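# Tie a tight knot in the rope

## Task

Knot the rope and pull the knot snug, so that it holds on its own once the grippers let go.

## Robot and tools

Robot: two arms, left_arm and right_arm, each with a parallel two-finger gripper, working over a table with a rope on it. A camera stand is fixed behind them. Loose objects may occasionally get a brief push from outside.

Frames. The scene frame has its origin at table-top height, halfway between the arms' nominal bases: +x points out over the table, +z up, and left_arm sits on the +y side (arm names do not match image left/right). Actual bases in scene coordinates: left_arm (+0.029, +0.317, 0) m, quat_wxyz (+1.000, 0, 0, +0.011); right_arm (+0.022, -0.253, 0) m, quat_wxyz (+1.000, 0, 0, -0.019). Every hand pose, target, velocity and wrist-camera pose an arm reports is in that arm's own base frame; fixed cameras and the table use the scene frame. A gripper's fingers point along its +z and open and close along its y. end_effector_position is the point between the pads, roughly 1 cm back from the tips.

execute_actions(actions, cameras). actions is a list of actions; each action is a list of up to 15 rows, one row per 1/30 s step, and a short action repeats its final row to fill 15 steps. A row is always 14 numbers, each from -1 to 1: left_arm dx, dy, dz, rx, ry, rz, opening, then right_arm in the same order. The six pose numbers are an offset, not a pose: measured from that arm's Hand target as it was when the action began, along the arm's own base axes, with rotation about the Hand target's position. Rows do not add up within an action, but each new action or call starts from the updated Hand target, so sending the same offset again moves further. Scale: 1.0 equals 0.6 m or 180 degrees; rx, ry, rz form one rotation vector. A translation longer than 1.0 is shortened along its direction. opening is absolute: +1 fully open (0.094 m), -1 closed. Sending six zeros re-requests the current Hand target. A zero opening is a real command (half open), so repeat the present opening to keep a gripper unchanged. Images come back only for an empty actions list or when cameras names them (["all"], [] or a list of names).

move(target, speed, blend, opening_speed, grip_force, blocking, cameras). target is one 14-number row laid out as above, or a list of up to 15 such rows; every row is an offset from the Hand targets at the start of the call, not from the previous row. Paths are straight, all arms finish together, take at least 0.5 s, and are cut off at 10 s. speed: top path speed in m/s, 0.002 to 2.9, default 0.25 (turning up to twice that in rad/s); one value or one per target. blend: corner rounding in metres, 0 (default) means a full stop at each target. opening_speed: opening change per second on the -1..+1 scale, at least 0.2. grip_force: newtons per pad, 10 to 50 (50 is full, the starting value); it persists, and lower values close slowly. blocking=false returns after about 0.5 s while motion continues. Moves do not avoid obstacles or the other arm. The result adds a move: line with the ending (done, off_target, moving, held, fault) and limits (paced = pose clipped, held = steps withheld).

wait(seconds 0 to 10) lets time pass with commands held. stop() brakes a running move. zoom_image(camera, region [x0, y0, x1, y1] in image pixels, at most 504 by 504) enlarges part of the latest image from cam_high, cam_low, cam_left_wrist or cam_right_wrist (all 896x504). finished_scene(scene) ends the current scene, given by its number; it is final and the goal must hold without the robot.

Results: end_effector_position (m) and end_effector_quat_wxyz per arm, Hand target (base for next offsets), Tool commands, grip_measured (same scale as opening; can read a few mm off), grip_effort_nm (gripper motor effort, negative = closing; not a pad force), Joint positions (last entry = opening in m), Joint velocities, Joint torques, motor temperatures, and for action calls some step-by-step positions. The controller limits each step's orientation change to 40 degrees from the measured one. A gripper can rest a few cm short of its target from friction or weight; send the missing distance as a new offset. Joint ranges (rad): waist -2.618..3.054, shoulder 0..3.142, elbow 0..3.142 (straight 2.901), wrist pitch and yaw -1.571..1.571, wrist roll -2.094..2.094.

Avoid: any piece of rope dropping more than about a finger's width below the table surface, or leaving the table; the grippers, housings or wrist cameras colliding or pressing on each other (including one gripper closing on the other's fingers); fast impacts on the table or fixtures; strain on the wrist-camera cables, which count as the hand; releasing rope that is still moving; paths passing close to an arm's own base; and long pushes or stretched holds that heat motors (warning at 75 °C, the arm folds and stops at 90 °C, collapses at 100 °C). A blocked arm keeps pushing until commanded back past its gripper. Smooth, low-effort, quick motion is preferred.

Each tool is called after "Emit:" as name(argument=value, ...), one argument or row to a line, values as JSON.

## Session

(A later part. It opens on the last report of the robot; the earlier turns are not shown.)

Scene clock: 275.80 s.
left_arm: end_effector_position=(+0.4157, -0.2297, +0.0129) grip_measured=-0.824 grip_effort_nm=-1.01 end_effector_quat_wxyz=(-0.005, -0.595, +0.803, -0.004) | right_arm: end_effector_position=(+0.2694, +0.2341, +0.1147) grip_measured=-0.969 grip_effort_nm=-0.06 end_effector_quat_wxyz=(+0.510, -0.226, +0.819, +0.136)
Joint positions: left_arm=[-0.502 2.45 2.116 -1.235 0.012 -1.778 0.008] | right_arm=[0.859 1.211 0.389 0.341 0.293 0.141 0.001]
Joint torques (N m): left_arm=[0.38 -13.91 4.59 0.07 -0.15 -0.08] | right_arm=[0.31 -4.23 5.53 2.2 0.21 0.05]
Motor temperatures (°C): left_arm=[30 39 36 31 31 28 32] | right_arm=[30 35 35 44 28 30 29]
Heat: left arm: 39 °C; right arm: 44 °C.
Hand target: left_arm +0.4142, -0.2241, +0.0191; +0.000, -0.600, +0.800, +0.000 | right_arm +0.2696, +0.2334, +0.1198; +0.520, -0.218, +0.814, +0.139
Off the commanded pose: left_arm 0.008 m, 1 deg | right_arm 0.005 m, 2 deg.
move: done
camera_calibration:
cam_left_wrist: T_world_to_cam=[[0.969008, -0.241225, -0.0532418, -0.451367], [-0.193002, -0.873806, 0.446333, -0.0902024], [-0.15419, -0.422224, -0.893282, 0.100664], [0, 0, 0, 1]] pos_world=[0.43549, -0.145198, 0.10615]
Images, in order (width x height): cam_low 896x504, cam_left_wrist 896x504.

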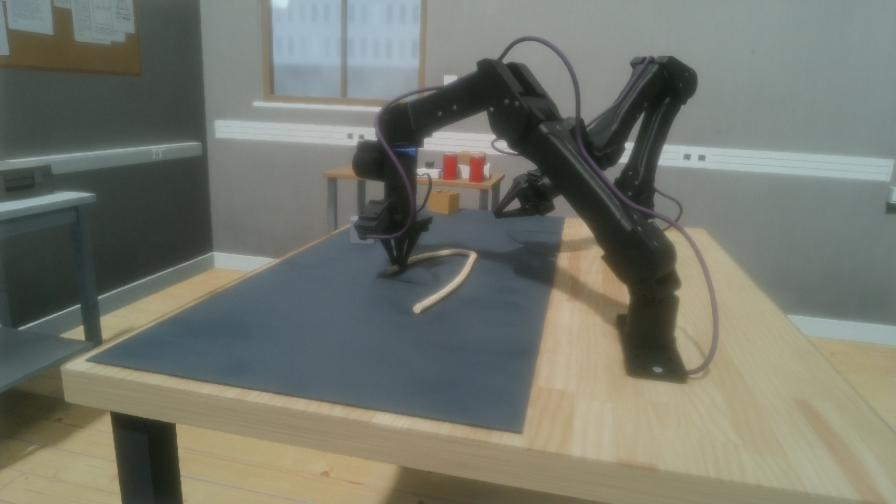

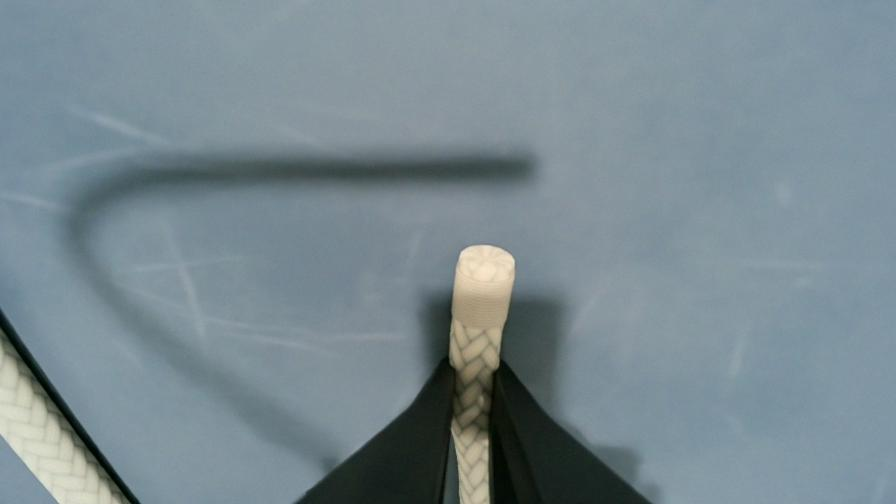

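Emit:
move(
  target=[
    [0.03,0,0.16,0,0,0,-0.95,0.08,0.05,0,0,0,0,-0.97],
    [0.06,0,0.16,0,0,0,-0.95,0.15,0.086,-0.14,0,0,0,-0.97],
  ],
  blend=[0.02,0],
  speed=0.15,
  cameras=["all"],
)

Scene clock: 285.87 s.
left_arm: end_effector_position=(+0.4501, -0.2290, +0.1227) grip_measured=-0.824 grip_effort_nm=-1.02 end_effector_quat_wxyz=(+0.030, -0.597, +0.798, -0.074) | right_arm: end_effector_position=(+0.3555, +0.2837, +0.0357) grip_measured=-0.969 grip_effort_nm=-0.06 end_effector_quat_wxyz=(+0.516, -0.219, +0.816, +0.139)
Joint positions: left_arm=[-0.468 2.496 2.633 -1.548 0.012 -1.755 0.008] | right_arm=[0.752 1.927 0.609 0.865 0.204 0.101 0.001]
Joint torques (N m): left_arm=[0.32 -10.37 6.89 0.18 -0.14 0.07] | right_arm=[-0.51 -6.54 5.24 2.17 0.02 -0.09]
Heat: left arm: 38 °C; right arm: 45 °C.
Hand target: left_arm +0.4502, -0.2240, +0.1151; +0.000, -0.600, +0.800, +0.000 | right_arm +0.3597, +0.2849, +0.0357; +0.520, -0.218, +0.814, +0.139
Off the commanded pose: left_arm 0.009 m, 9 deg | right_arm 0.004 m, 1 deg.
joint sent to its limit (left arm) — joint 4 (wrist pitch), lower limit. The joint targets are off in orientation, not in position.
move: off_target (left_arm)
camera_calibration:
cam_left_wrist: T_world_to_cam=[[0.968391, -0.228833, 0.0992721, -0.494287], [-0.248137, -0.843157, 0.476984, -0.103956], [-0.0254479, -0.48654, -0.873288, 0.129245], [0, 0, 0, 1]] pos_world=[0.456157, -0.137878, 0.211523]
cam_right_wrist: T_world_to_cam=[[0.54534, -0.83818, 0.00771037, 0.0499481], [-0.659805, -0.434922, -0.612781, 0.415546], [0.516974, 0.329086, -0.790215, -0.130342], [0, 0, 0, 1]] pos_world=[0.314324, 0.265489, 0.151256]

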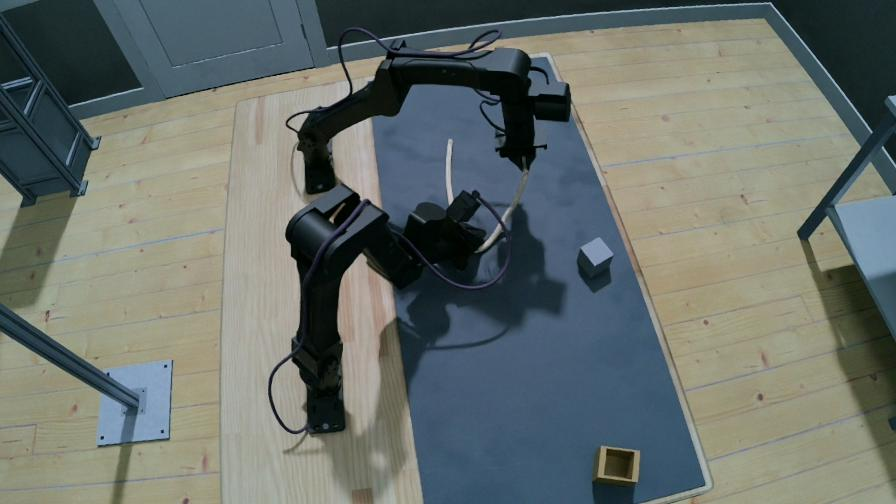

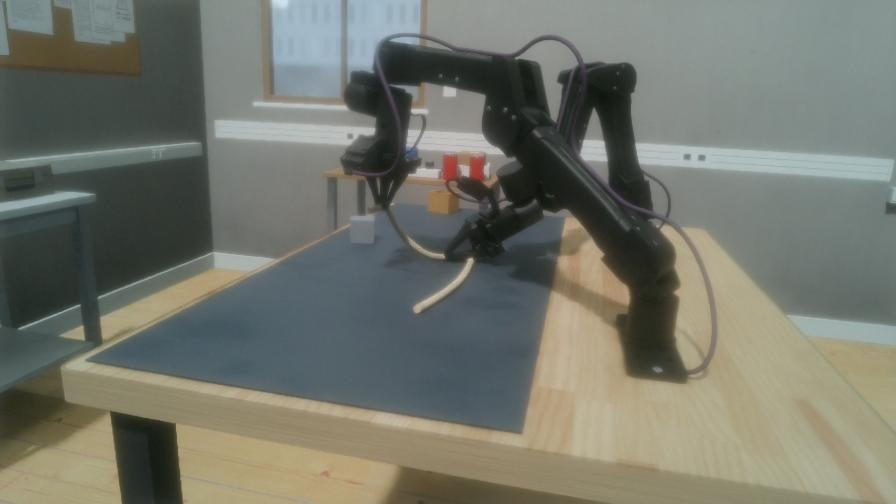

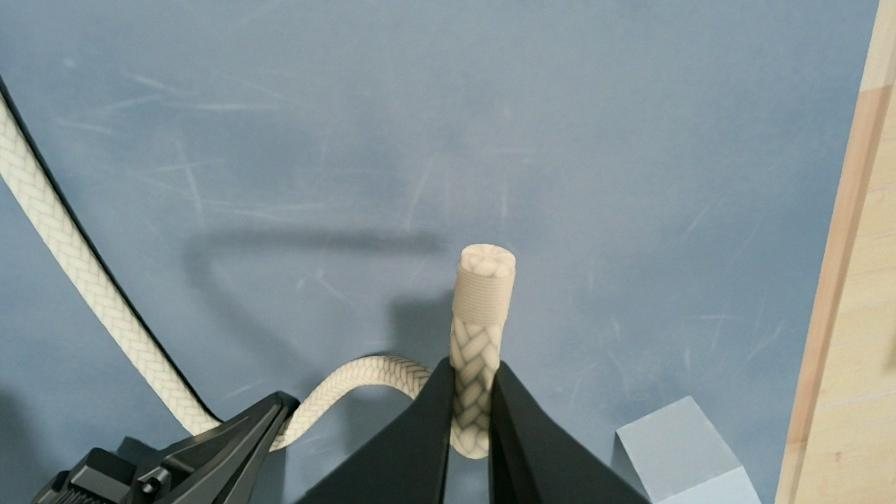

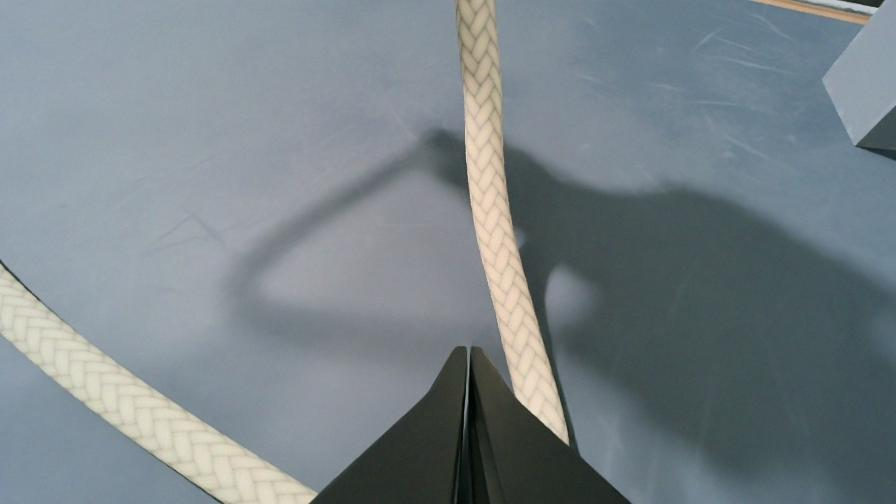

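Emit:
move(
  target=[
    [0.07,0.035,0,0,0,0,-0.95,0.025,0.1,0,0,0,-0.14,-0.97],
  ],
  speed=0.12,
  cameras=["all"],
)

Scene clock: 313.07 s.
left_arm: end_effector_position=(+0.4923, -0.2079, +0.1249) grip_measured=-0.824 grip_effort_nm=-1.02 end_effector_quat_wxyz=(+0.058, -0.595, +0.794, -0.112) | right_arm: end_effector_position=(+0.3726, +0.3454, +0.0388) grip_measured=-0.969 grip_effort_nm=-0.06 end_effector_quat_wxyz=(+0.537, -0.041, +0.842, +0.034)
Joint positions: left_arm=[-0.397 2.608 2.839 -1.55 0.012 -1.686 0.008] | right_arm=[0.997 2.135 1.068 0.434 0.778 0.491 0.001]
Joint torques (N m): left_arm=[0.25 -10.61 6.74 0.36 -0.15 0.11] | right_arm=[0.12 -9.2 7.15 1.55 0.5 0.06]
Heat: left arm: 40 °C; right arm: 44 °C.
Hand target: left_arm +0.4921, -0.2031, +0.1151; +0.000, -0.600, +0.800, +0.000 | right_arm +0.3746, +0.3449, +0.0358; +0.538, -0.035, +0.842, +0.023
Off the commanded pose: left_arm 0.011 m, 14 deg | right_arm 0.004 m, 1 deg.
joint sent to its limit (left arm) — joint 4 (wrist pitch), lower limit. The joint targets are off in orientation, not in position.
move: off_target (left_arm)
camera_calibration:
cam_left_wrist: T_world_to_cam=[[0.955794, -0.221814, 0.193017, -0.534496], [-0.288818, -0.831352, 0.474803, -0.0539561], [0.0551467, -0.509561, -0.858665, 0.0961936], [0, 0, 0, 1]] pos_world=[0.48998, -0.114399, 0.211383]
cam_right_wrist: T_world_to_cam=[[0.156876, -0.987609, -0.00418778, 0.289148], [-0.775207, -0.120508, -0.620106, 0.390267], [0.611918, 0.100526, -0.784507, -0.113754], [0, 0, 0, 1]] pos_world=[0.326786, 0.344031, 0.153977]

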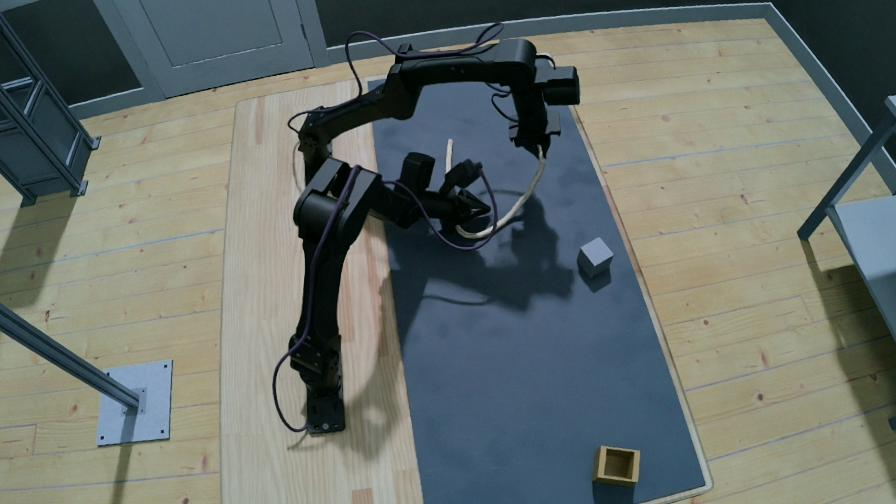

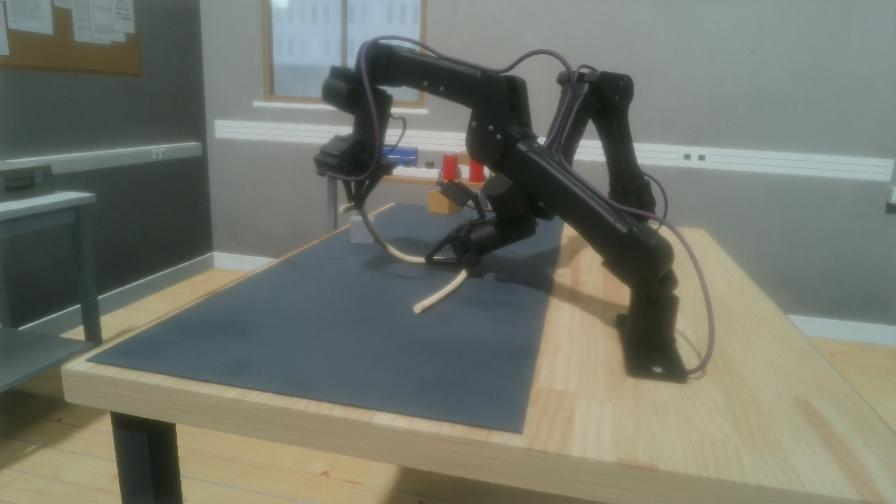

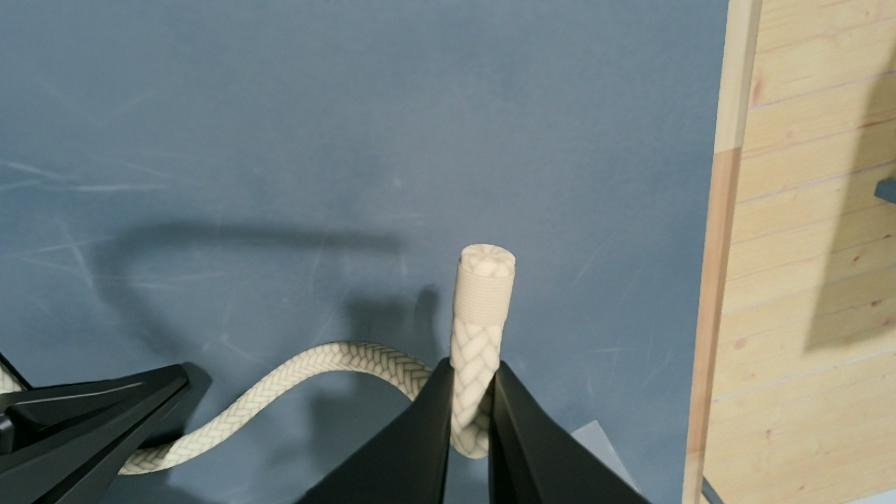

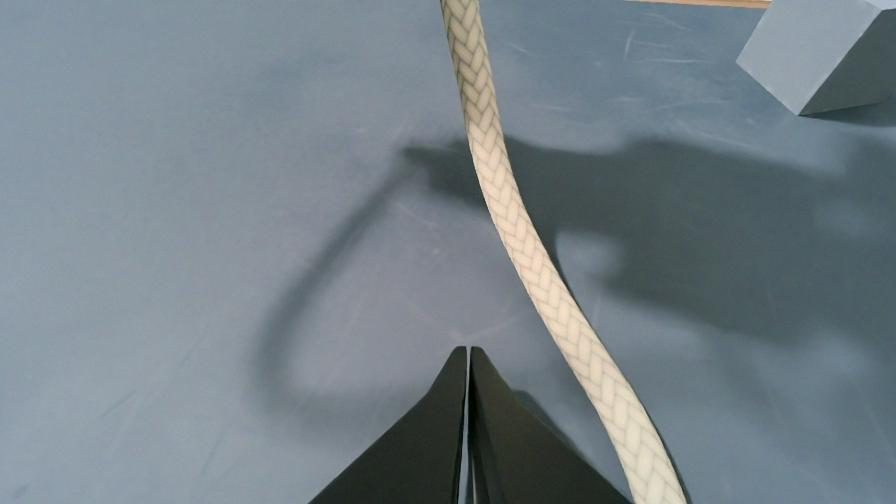

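Emit:
move(
  target=[
    [-0.03,0.02,0.07,0,0,0,-0.95,0,0.02,-0.02,0,0,-0.13,-0.97],
  ],
  speed=0.12,
  cameras=["cam_low","cam_right_wrist"],
)

Scene clock: 336.63 s.
left_arm: end_effector_position=(+0.4798, -0.1986, +0.1454) grip_measured=-0.824 grip_effort_nm=-1.02 end_effector_quat_wxyz=(+0.058, -0.595, +0.794, -0.109) | right_arm: end_effector_position=(+0.3760, +0.3590, +0.0277) grip_measured=-0.969 grip_effort_nm=-0.05 end_effector_quat_wxyz=(+0.527, +0.141, +0.835, -0.068)
Joint positions: left_arm=[-0.39 2.508 2.734 -1.55 0.012 -1.678 0.008] | right_arm=[1.071 2.407 1.651 -0.419 1.079 1.167 0.001]
Joint torques (N m): left_arm=[0.47 -14.84 4.48 0.36 -0.14 0.06] | right_arm=[0.38 -11.4 7.46 0.72 0.73 0.06]
Heat: left arm: 40 °C; right arm: 42 °C.
Hand target: left_arm +0.4742, -0.1911, +0.1572; +0.000, -0.600, +0.800, +0.000 | right_arm +0.3746, +0.3570, +0.0237; +0.531, +0.136, +0.832, -0.087
Off the commanded pose: left_arm 0.015 m, 14 deg | right_arm 0.005 m, 2 deg.
joint sent to its limit (left arm) — joint 4 (wrist pitch), lower limit. The joint targets are off in orientation, not in position.
move: off_target (left_arm)
camera_calibration:
cam_right_wrist: T_world_to_cam=[[-0.257909, -0.965816, -0.0261316, 0.450662], [-0.762962, 0.220184, -0.607789, 0.260423], [0.592766, -0.136817, -0.793668, -0.0332264], [0, 0, 0, 1]] pos_world=[0.334618, 0.373369, 0.143688]
Images, in order (width x height): cam_low 896x504, cam_right_wrist 896x504.

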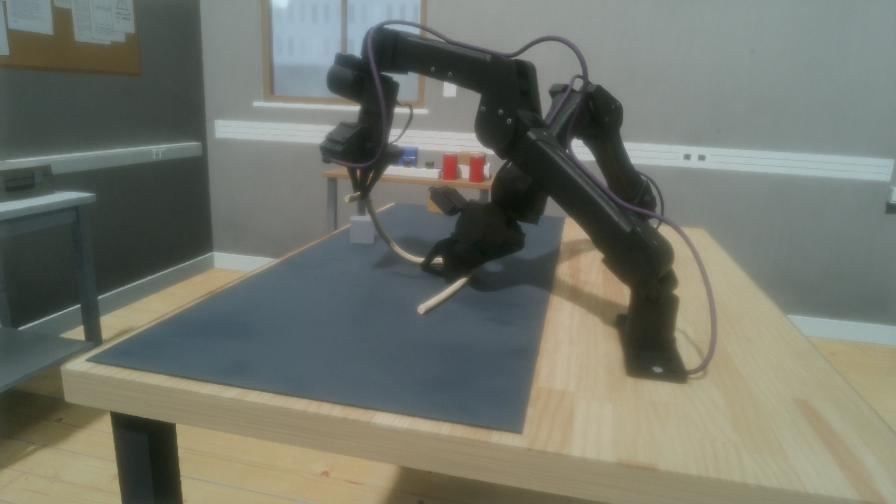

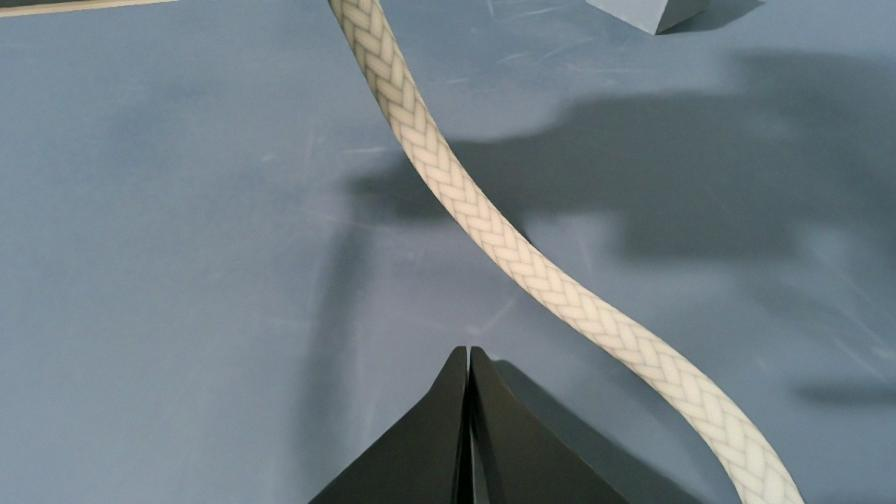

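Emit:
move(
  target=[
    [0,0,0,0,0,0,-0.95,0.158,-0.02,-0.008,0,0,0,-0.97],
  ],
  speed=0.08,
  cameras=["all"],
)

Scene clock: 356.07 s.
left_arm: end_effector_position=(+0.4798, -0.1986, +0.1454) grip_measured=-0.824 grip_effort_nm=-1.02 end_effector_quat_wxyz=(+0.058, -0.595, +0.794, -0.109) | right_arm: end_effector_position=(+0.4654, +0.3457, +0.0300) grip_measured=-0.969 grip_effort_nm=-0.05 end_effector_quat_wxyz=(+0.534, +0.137, +0.831, -0.082)
Joint positions: left_arm=[-0.39 2.508 2.734 -1.55 0.012 -1.678 0.008] | right_arm=[0.906 2.519 1.823 -0.233 1.023 0.863 0.001]
Joint torques (N m): left_arm=[0.58 -14.86 4.41 0.35 -0.13 0.11] | right_arm=[-0.65 -11.85 7.9 1.38 0.38 -0.07]
Motor temperatures (°C): left_arm=[29 47 34 31 31 28 34] | right_arm=[30 39 37 41 29 30 29]
Heat: left arm: 47 °C; right arm: 41 °C.
Hand target: left_arm +0.4742, -0.1911, +0.1572; +0.000, -0.600, +0.800, +0.000 | right_arm +0.4694, +0.3450, +0.0190; +0.531, +0.136, +0.832, -0.087
Off the commanded pose: left_arm 0.015 m, 14 deg | right_arm 0.012 m, 1 deg.
joint sent to its limit (left arm) — joint 4 (wrist pitch), lower limit. The joint targets are off in orientation, not in position.
move: off_target (left_arm, right_arm)
camera_calibration:
cam_left_wrist: T_world_to_cam=[[0.956495, -0.222601, 0.188589, -0.524372], [-0.287105, -0.833049, 0.472865, -0.060447], [0.051844, -0.506438, -0.860717, 0.121775], [0, 0, 0, 1]] pos_world=[0.477891, -0.10541, 0.232288]
cam_right_wrist: T_world_to_cam=[[-0.26463, -0.96435, 0.000090863, 0.462718], [-0.754031, 0.206857, -0.623416, 0.333937], [0.601172, -0.165043, -0.78189, -0.0806552], [0, 0, 0, 1]] pos_world=[0.422735, 0.363833, 0.145076]

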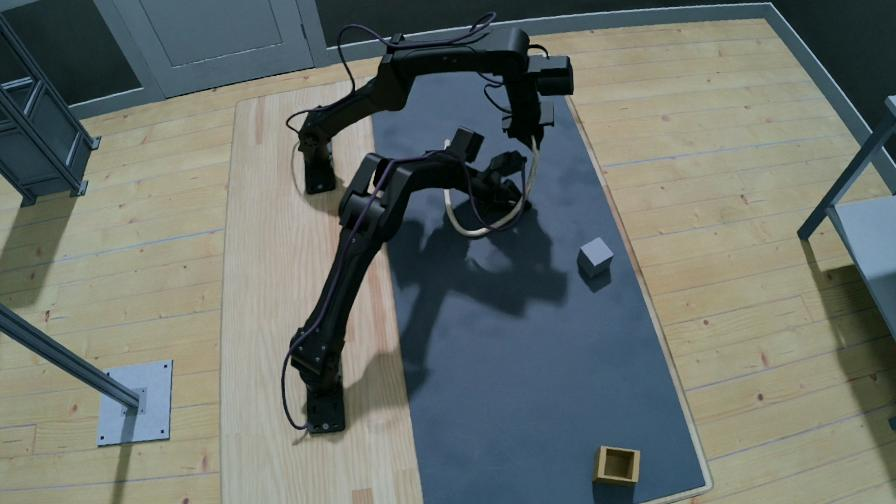

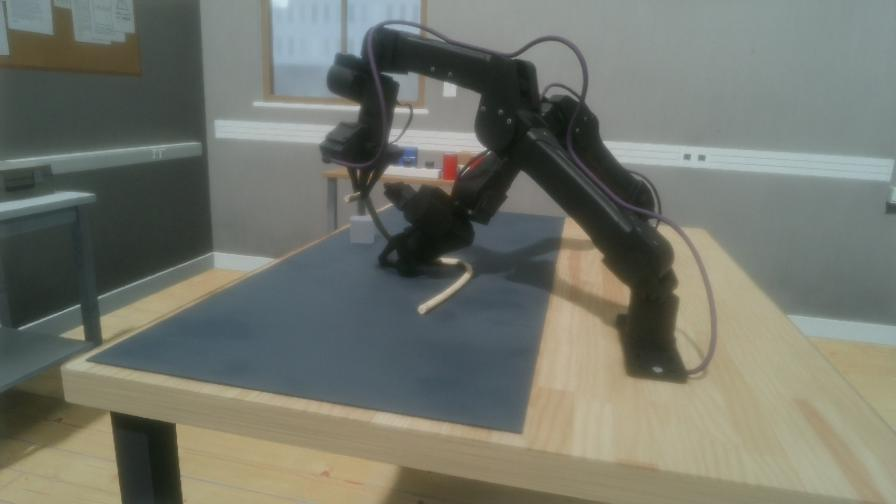

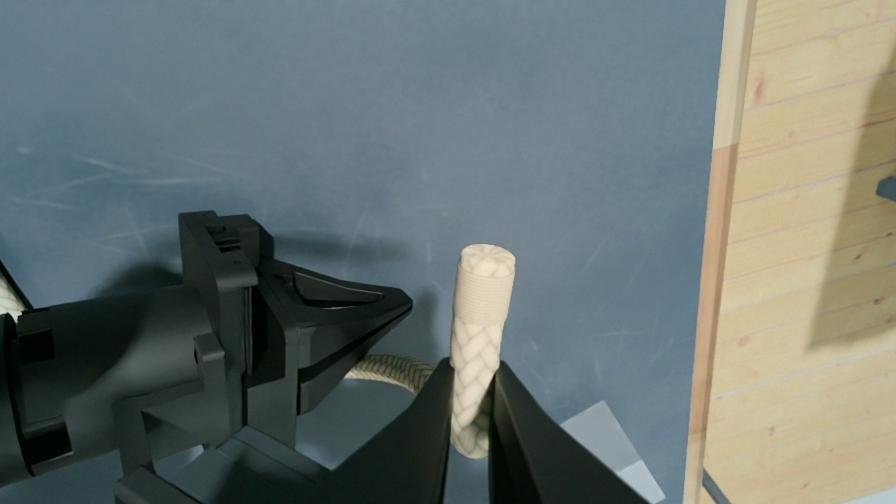

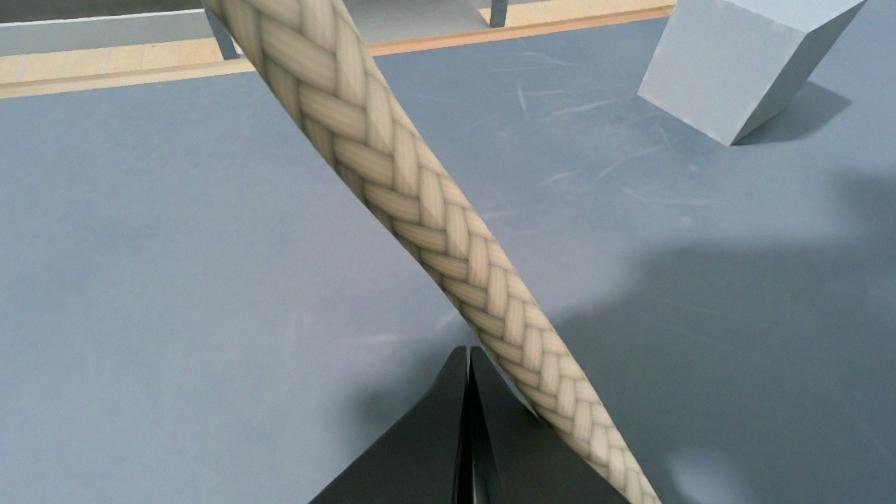

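Emit:
move(
  target=[
    [0.0,0.02,-0.08,0,0,0,-0.95,0.035,-0.01,0,0,0,0,-0.97],
    [0.0,0.08,-0.16,0,0,0,-0.95,0.035,-0.01,0,0,0,0,-0.97],
    [0.0,0.09,-0.215,0,0,0,-0.95,0.035,-0.01,0,0,0,0,-0.97],
  ],
  speed=0.1,
  blend=[0.02,0.02,0],
  cameras=["all"],
)

Scene clock: 374.40 s.
left_arm: end_effector_position=(+0.4787, -0.1492, +0.0731) grip_measured=-0.824 grip_effort_nm=-1.02 end_effector_quat_wxyz=(+0.008, -0.603, +0.797, -0.027) | right_arm: end_effector_position=(+0.4847, +0.3437, +0.0307) grip_measured=-0.969 grip_effort_nm=-0.05 end_effector_quat_wxyz=(+0.534, +0.135, +0.831, -0.077)
Joint positions: left_arm=[-0.297 2.594 2.623 -1.548 0.018 -1.593 0.008] | right_arm=[0.873 2.546 1.868 -0.197 0.996 0.804 0.001]
Joint torques (N m): left_arm=[-0.21 -12.88 5.49 0.21 -0.08 0] | right_arm=[-1.11 -12.07 8.02 1.41 0.38 -0.04]
Heat: left arm: 50 °C; right arm: 41 °C.
Hand target: left_arm +0.4795, -0.1502, +0.0753; +0.012, -0.602, +0.798, -0.028 (not the last commanded pose) | right_arm +0.4905, +0.3390, +0.0189; +0.531, +0.136, +0.832, -0.087
Off the commanded pose: left_arm 0.047 m, 3 deg | right_arm 0.014 m, 1 deg.
move: held (left_arm; a check stopped the path), off_target (right_arm); path passed 1 of 3 targets; blend cut to 0.0168 m at target 2; limits=held
pose unreachable (left arm): on one or more control steps of this call, first in action 0 (counted from 0), this arm could not follow its commanded pose, so it was not sent that pose on those steps. It may still have moved: this result reports where it is.
cause: moving toward the commanded pose would bring a part of the arm too close to another arm (this arm's gripper housing and the right arm's wrist (the part past joint 4), at the place that arm is still heading or pushing toward).
camera_calibration:
cam_left_wrist: T_world_to_cam=[[0.975062, -0.221926, -0.00160235, -0.493619], [-0.196836, -0.868115, 0.455667, -0.0325428], [-0.102515, -0.443988, -0.890149, 0.169986], [0, 0, 0, 1]] pos_world=[0.49233, -0.0623259, 0.165351]
cam_right_wrist: T_world_to_cam=[[-0.256591, -0.966509, -0.00471483, 0.462986], [-0.754798, 0.203428, -0.623616, 0.350881], [0.603689, -0.156456, -0.781717, -0.0962199], [0, 0, 0, 1]] pos_world=[0.441729, 0.361047, 0.145781]

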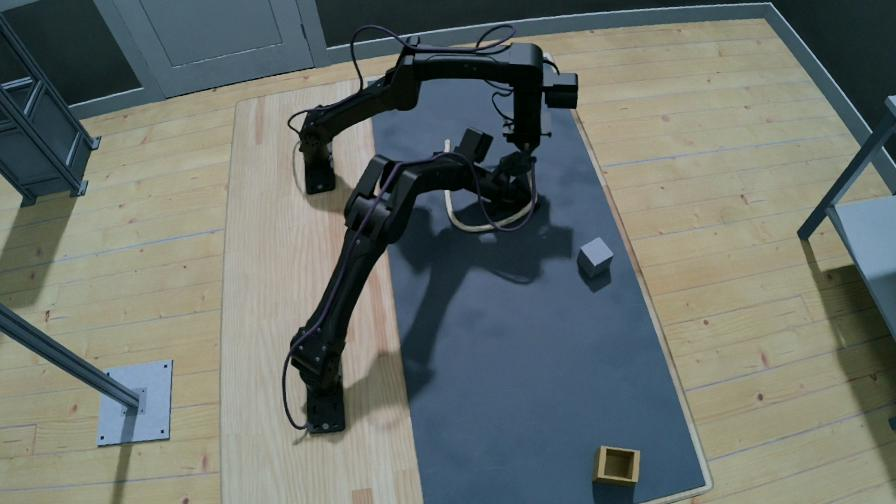

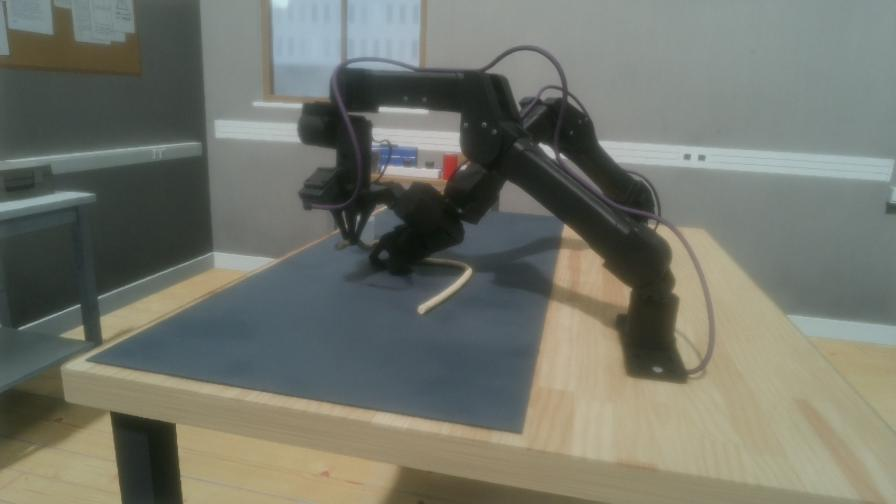

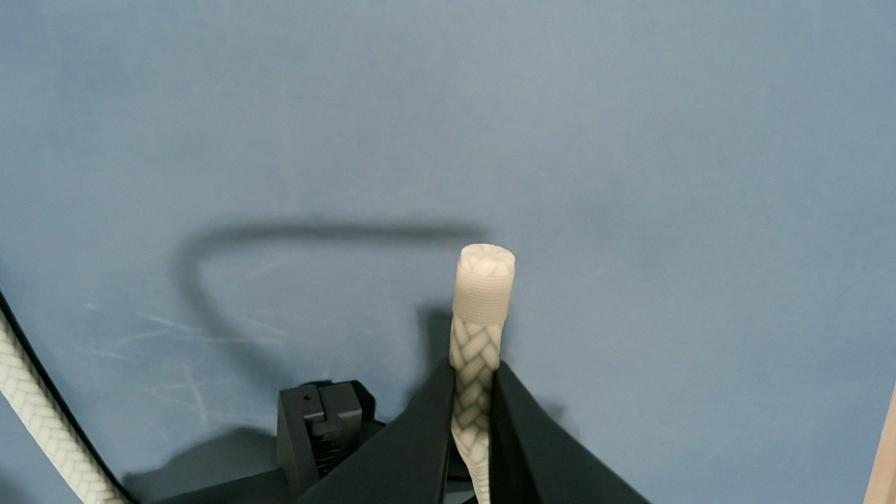

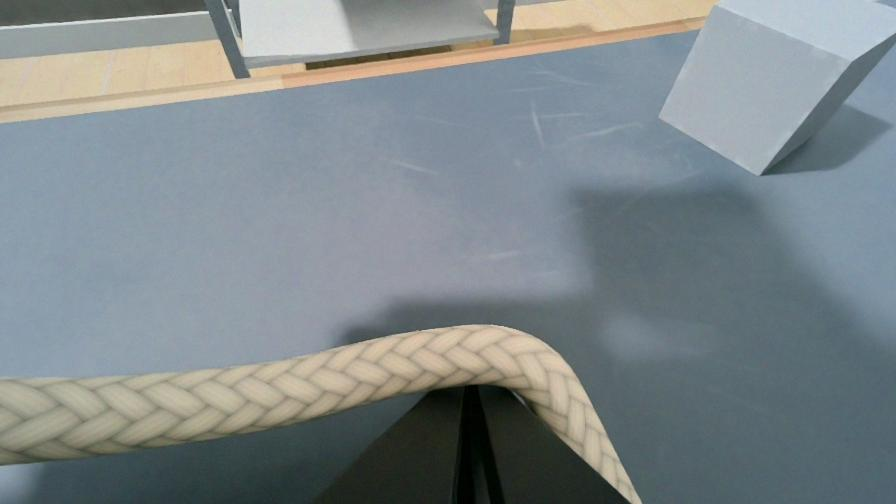

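Emit:
move(
  target=[
    [0.02,0.04,-0.01,0,0,0,-0.95,0.033,-0.01,0,0,0,0,-0.97],
    [0.02,0.05,-0.09,0,0,0,-0.95,0.033,-0.01,0,0,0,0,-0.97],
  ],
  speed=0.1,
  cameras=["all"],
)

Scene clock: 384.00 s.
left_arm: end_effector_position=(+0.4841, -0.1358, +0.0751) grip_measured=-0.824 grip_effort_nm=-1.02 end_effector_quat_wxyz=(+0.010, -0.603, +0.797, -0.030) | right_arm: end_effector_position=(+0.4893, +0.3436, +0.0309) grip_measured=-0.969 grip_effort_nm=-0.05 end_effector_quat_wxyz=(+0.534, +0.135, +0.831, -0.075)
Joint positions: left_arm=[-0.268 2.594 2.631 -1.548 0.022 -1.565 0.008] | right_arm=[0.865 2.552 1.878 -0.187 0.987 0.792 0.001]
Joint torques (N m): left_arm=[-0.16 -11.45 7.05 0.22 -0.11 0.04] | right_arm=[-0.02 -15.13 6.12 1.38 0.39 -0.02]
Heat: left arm: 50 °C; right arm: 41 °C.
Hand target: left_arm +0.4869, -0.1354, +0.0717; +0.012, -0.602, +0.798, -0.028 (not the last commanded pose) | right_arm +0.4886, +0.3429, +0.0308; +0.534, +0.134, +0.831, -0.077 (not the last commanded pose)
Off the commanded pose: left_arm 0.056 m, 0 deg | right_arm 0.026 m, 1 deg.
move: held (right_arm; a check stopped the path), off_target (left_arm; braked when a check withheld steps of right_arm); path passed 0 of 2 targets; limits=held
pose unreachable (right arm): on one or more control steps of this call, first in action 0 (counted from 0), this arm could not follow its commanded pose, so it was not sent that pose on those steps. It may still have moved: this result reports where it is.
cause: moving toward the commanded pose would bring a part of the arm too close to another arm (this arm's wrist (the part past joint 4) and the left arm's fingers, 22 mm apart when this arm was first held).
camera_calibration:
cam_left_wrist: T_world_to_cam=[[0.975273, -0.220909, 0.00654244, -0.496452], [-0.199347, -0.866531, 0.457586, -0.0195081], [-0.0954155, -0.447576, -0.889141, 0.174185], [0, 0, 0, 1]] pos_world=[0.496907, -0.0486138, 0.16705]
cam_right_wrist: T_world_to_cam=[[-0.253708, -0.967233, -0.0096276, 0.463042], [-0.75491, 0.204218, -0.623221, 0.354198], [0.604767, -0.150848, -0.781986, -0.1013], [0, 0, 0, 1]] pos_world=[0.446128, 0.360255, 0.145986]

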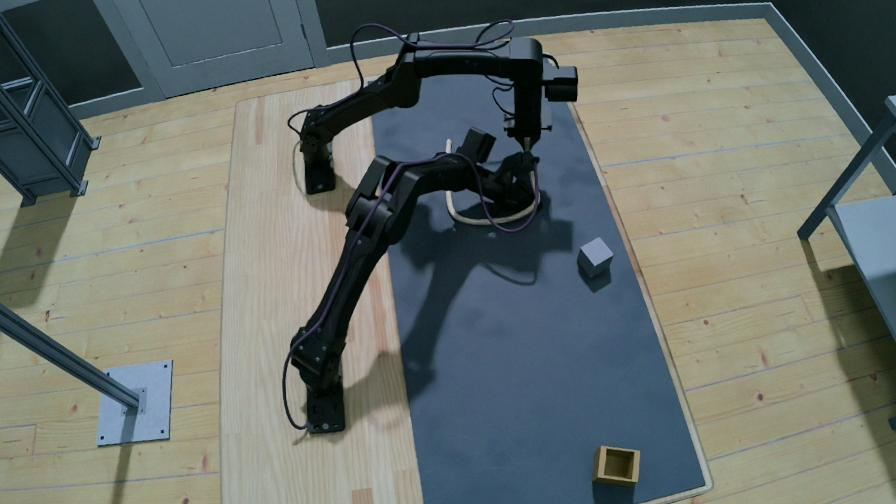

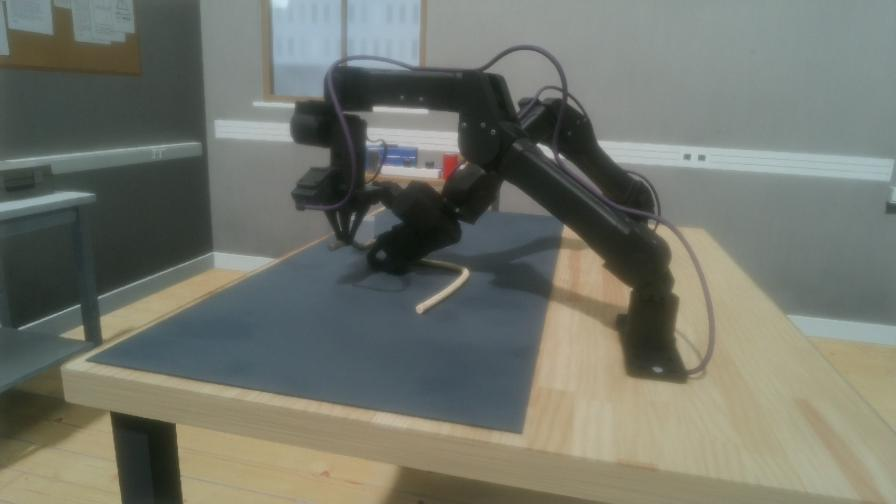

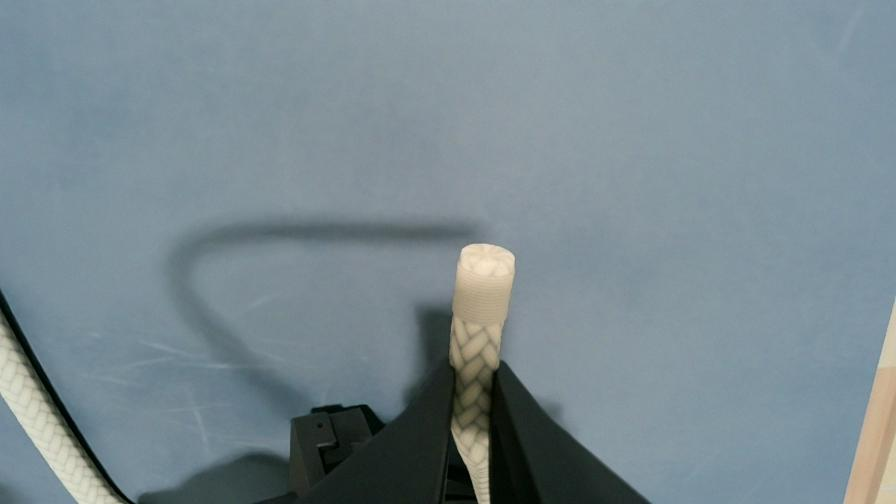

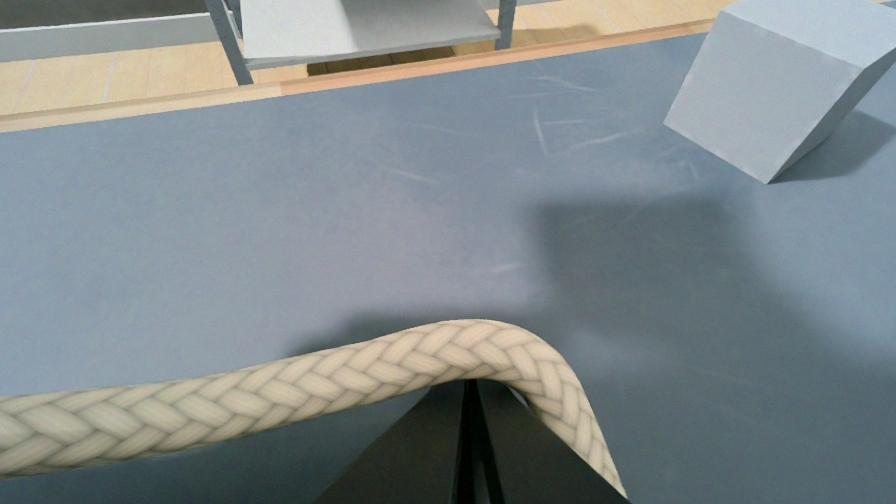

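Emit:
move(
  target=[
    [0.0,0.055,0,0,0,0,-0.95,0,0,0,0,0,0,-0.97],
    [0.0,0.065,-0.075,0,0,0,-0.95,0,0,0,0,0,0,-0.97],
  ],
  speed=0.1,
  cameras=["all"],
)

Scene clock: 393.27 s.
left_arm: end_effector_position=(+0.4854, -0.1003, +0.0164) grip_measured=-0.824 grip_effort_nm=-1.02 end_effector_quat_wxyz=(+0.002, -0.601, +0.799, -0.023) | right_arm: end_effector_position=(+0.4893, +0.3436, +0.0309) grip_measured=-0.969 grip_effort_nm=-0.05 end_effector_quat_wxyz=(+0.534, +0.135, +0.831, -0.075)
Joint positions: left_arm=[-0.196 2.519 2.255 -1.271 0.027 -1.487 0.008] | right_arm=[0.865 2.552 1.878 -0.187 0.987 0.792 0.001]
Joint torques (N m): left_arm=[0.35 -14.91 4.71 0.28 -0.11 0.07] | right_arm=[-0.01 -15.2 6.12 1.38 0.4 0.01]
Heat: left arm: 49 °C; right arm: 41 °C.
Hand target: left_arm +0.4869, -0.0965, +0.0266; +0.012, -0.602, +0.798, -0.028 | right_arm +0.4886, +0.3429, +0.0308; +0.534, +0.134, +0.831, -0.077
Off the commanded pose: left_arm 0.011 m, 1 deg | right_arm 0.001 m, 0 deg.
move: off_target (left_arm)
camera_calibration:
cam_left_wrist: T_world_to_cam=[[0.973862, -0.22665, -0.0148891, -0.488942], [-0.194743, -0.866907, 0.458855, 0.0359967], [-0.116907, -0.443963, -0.888386, 0.148859], [0, 0, 0, 1]] pos_world=[0.500575, -0.0135254, 0.108447]
cam_right_wrist: T_world_to_cam=[[-0.253708, -0.967233, -0.0096276, 0.463042], [-0.75491, 0.204218, -0.623221, 0.354198], [0.604767, -0.150848, -0.781986, -0.1013], [0, 0, 0, 1]] pos_world=[0.446128, 0.360255, 0.145986]

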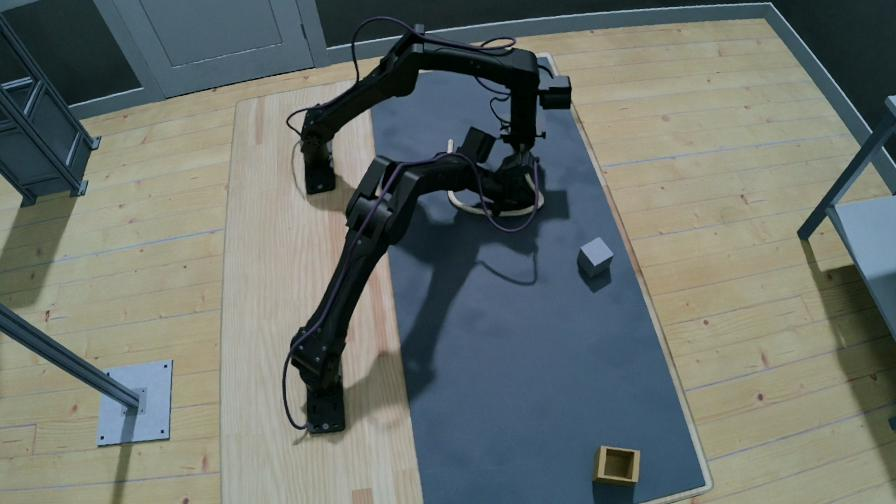

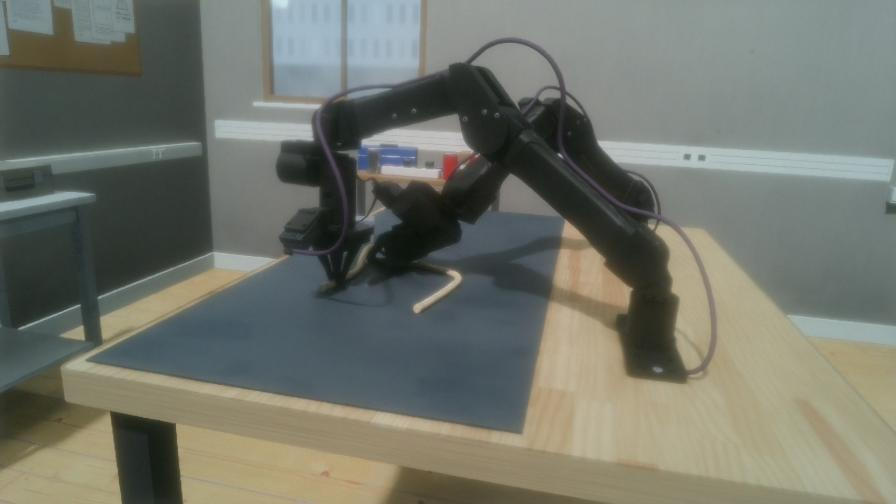

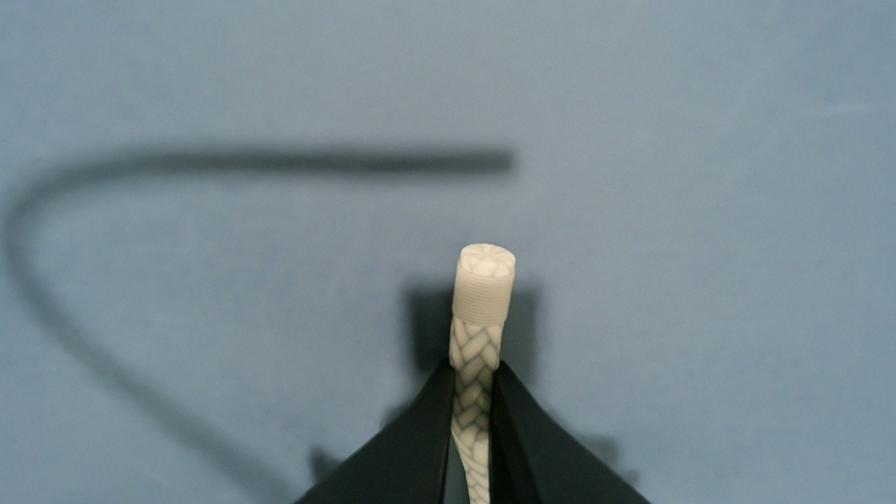

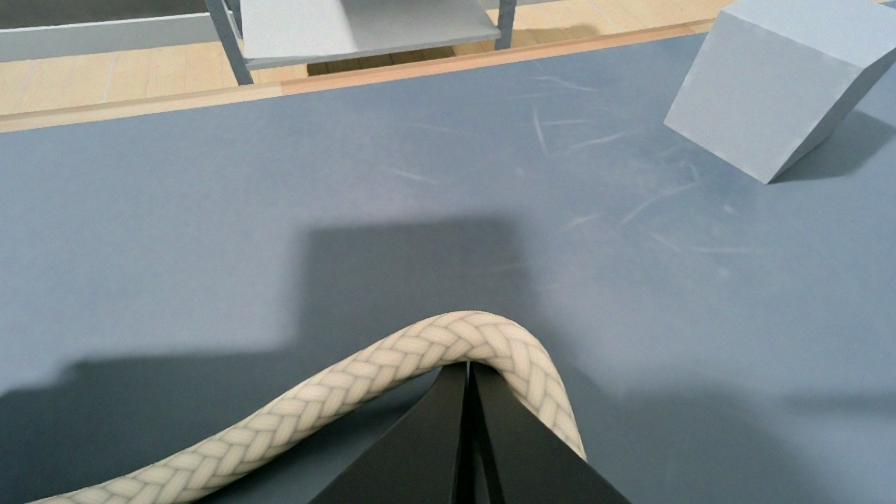

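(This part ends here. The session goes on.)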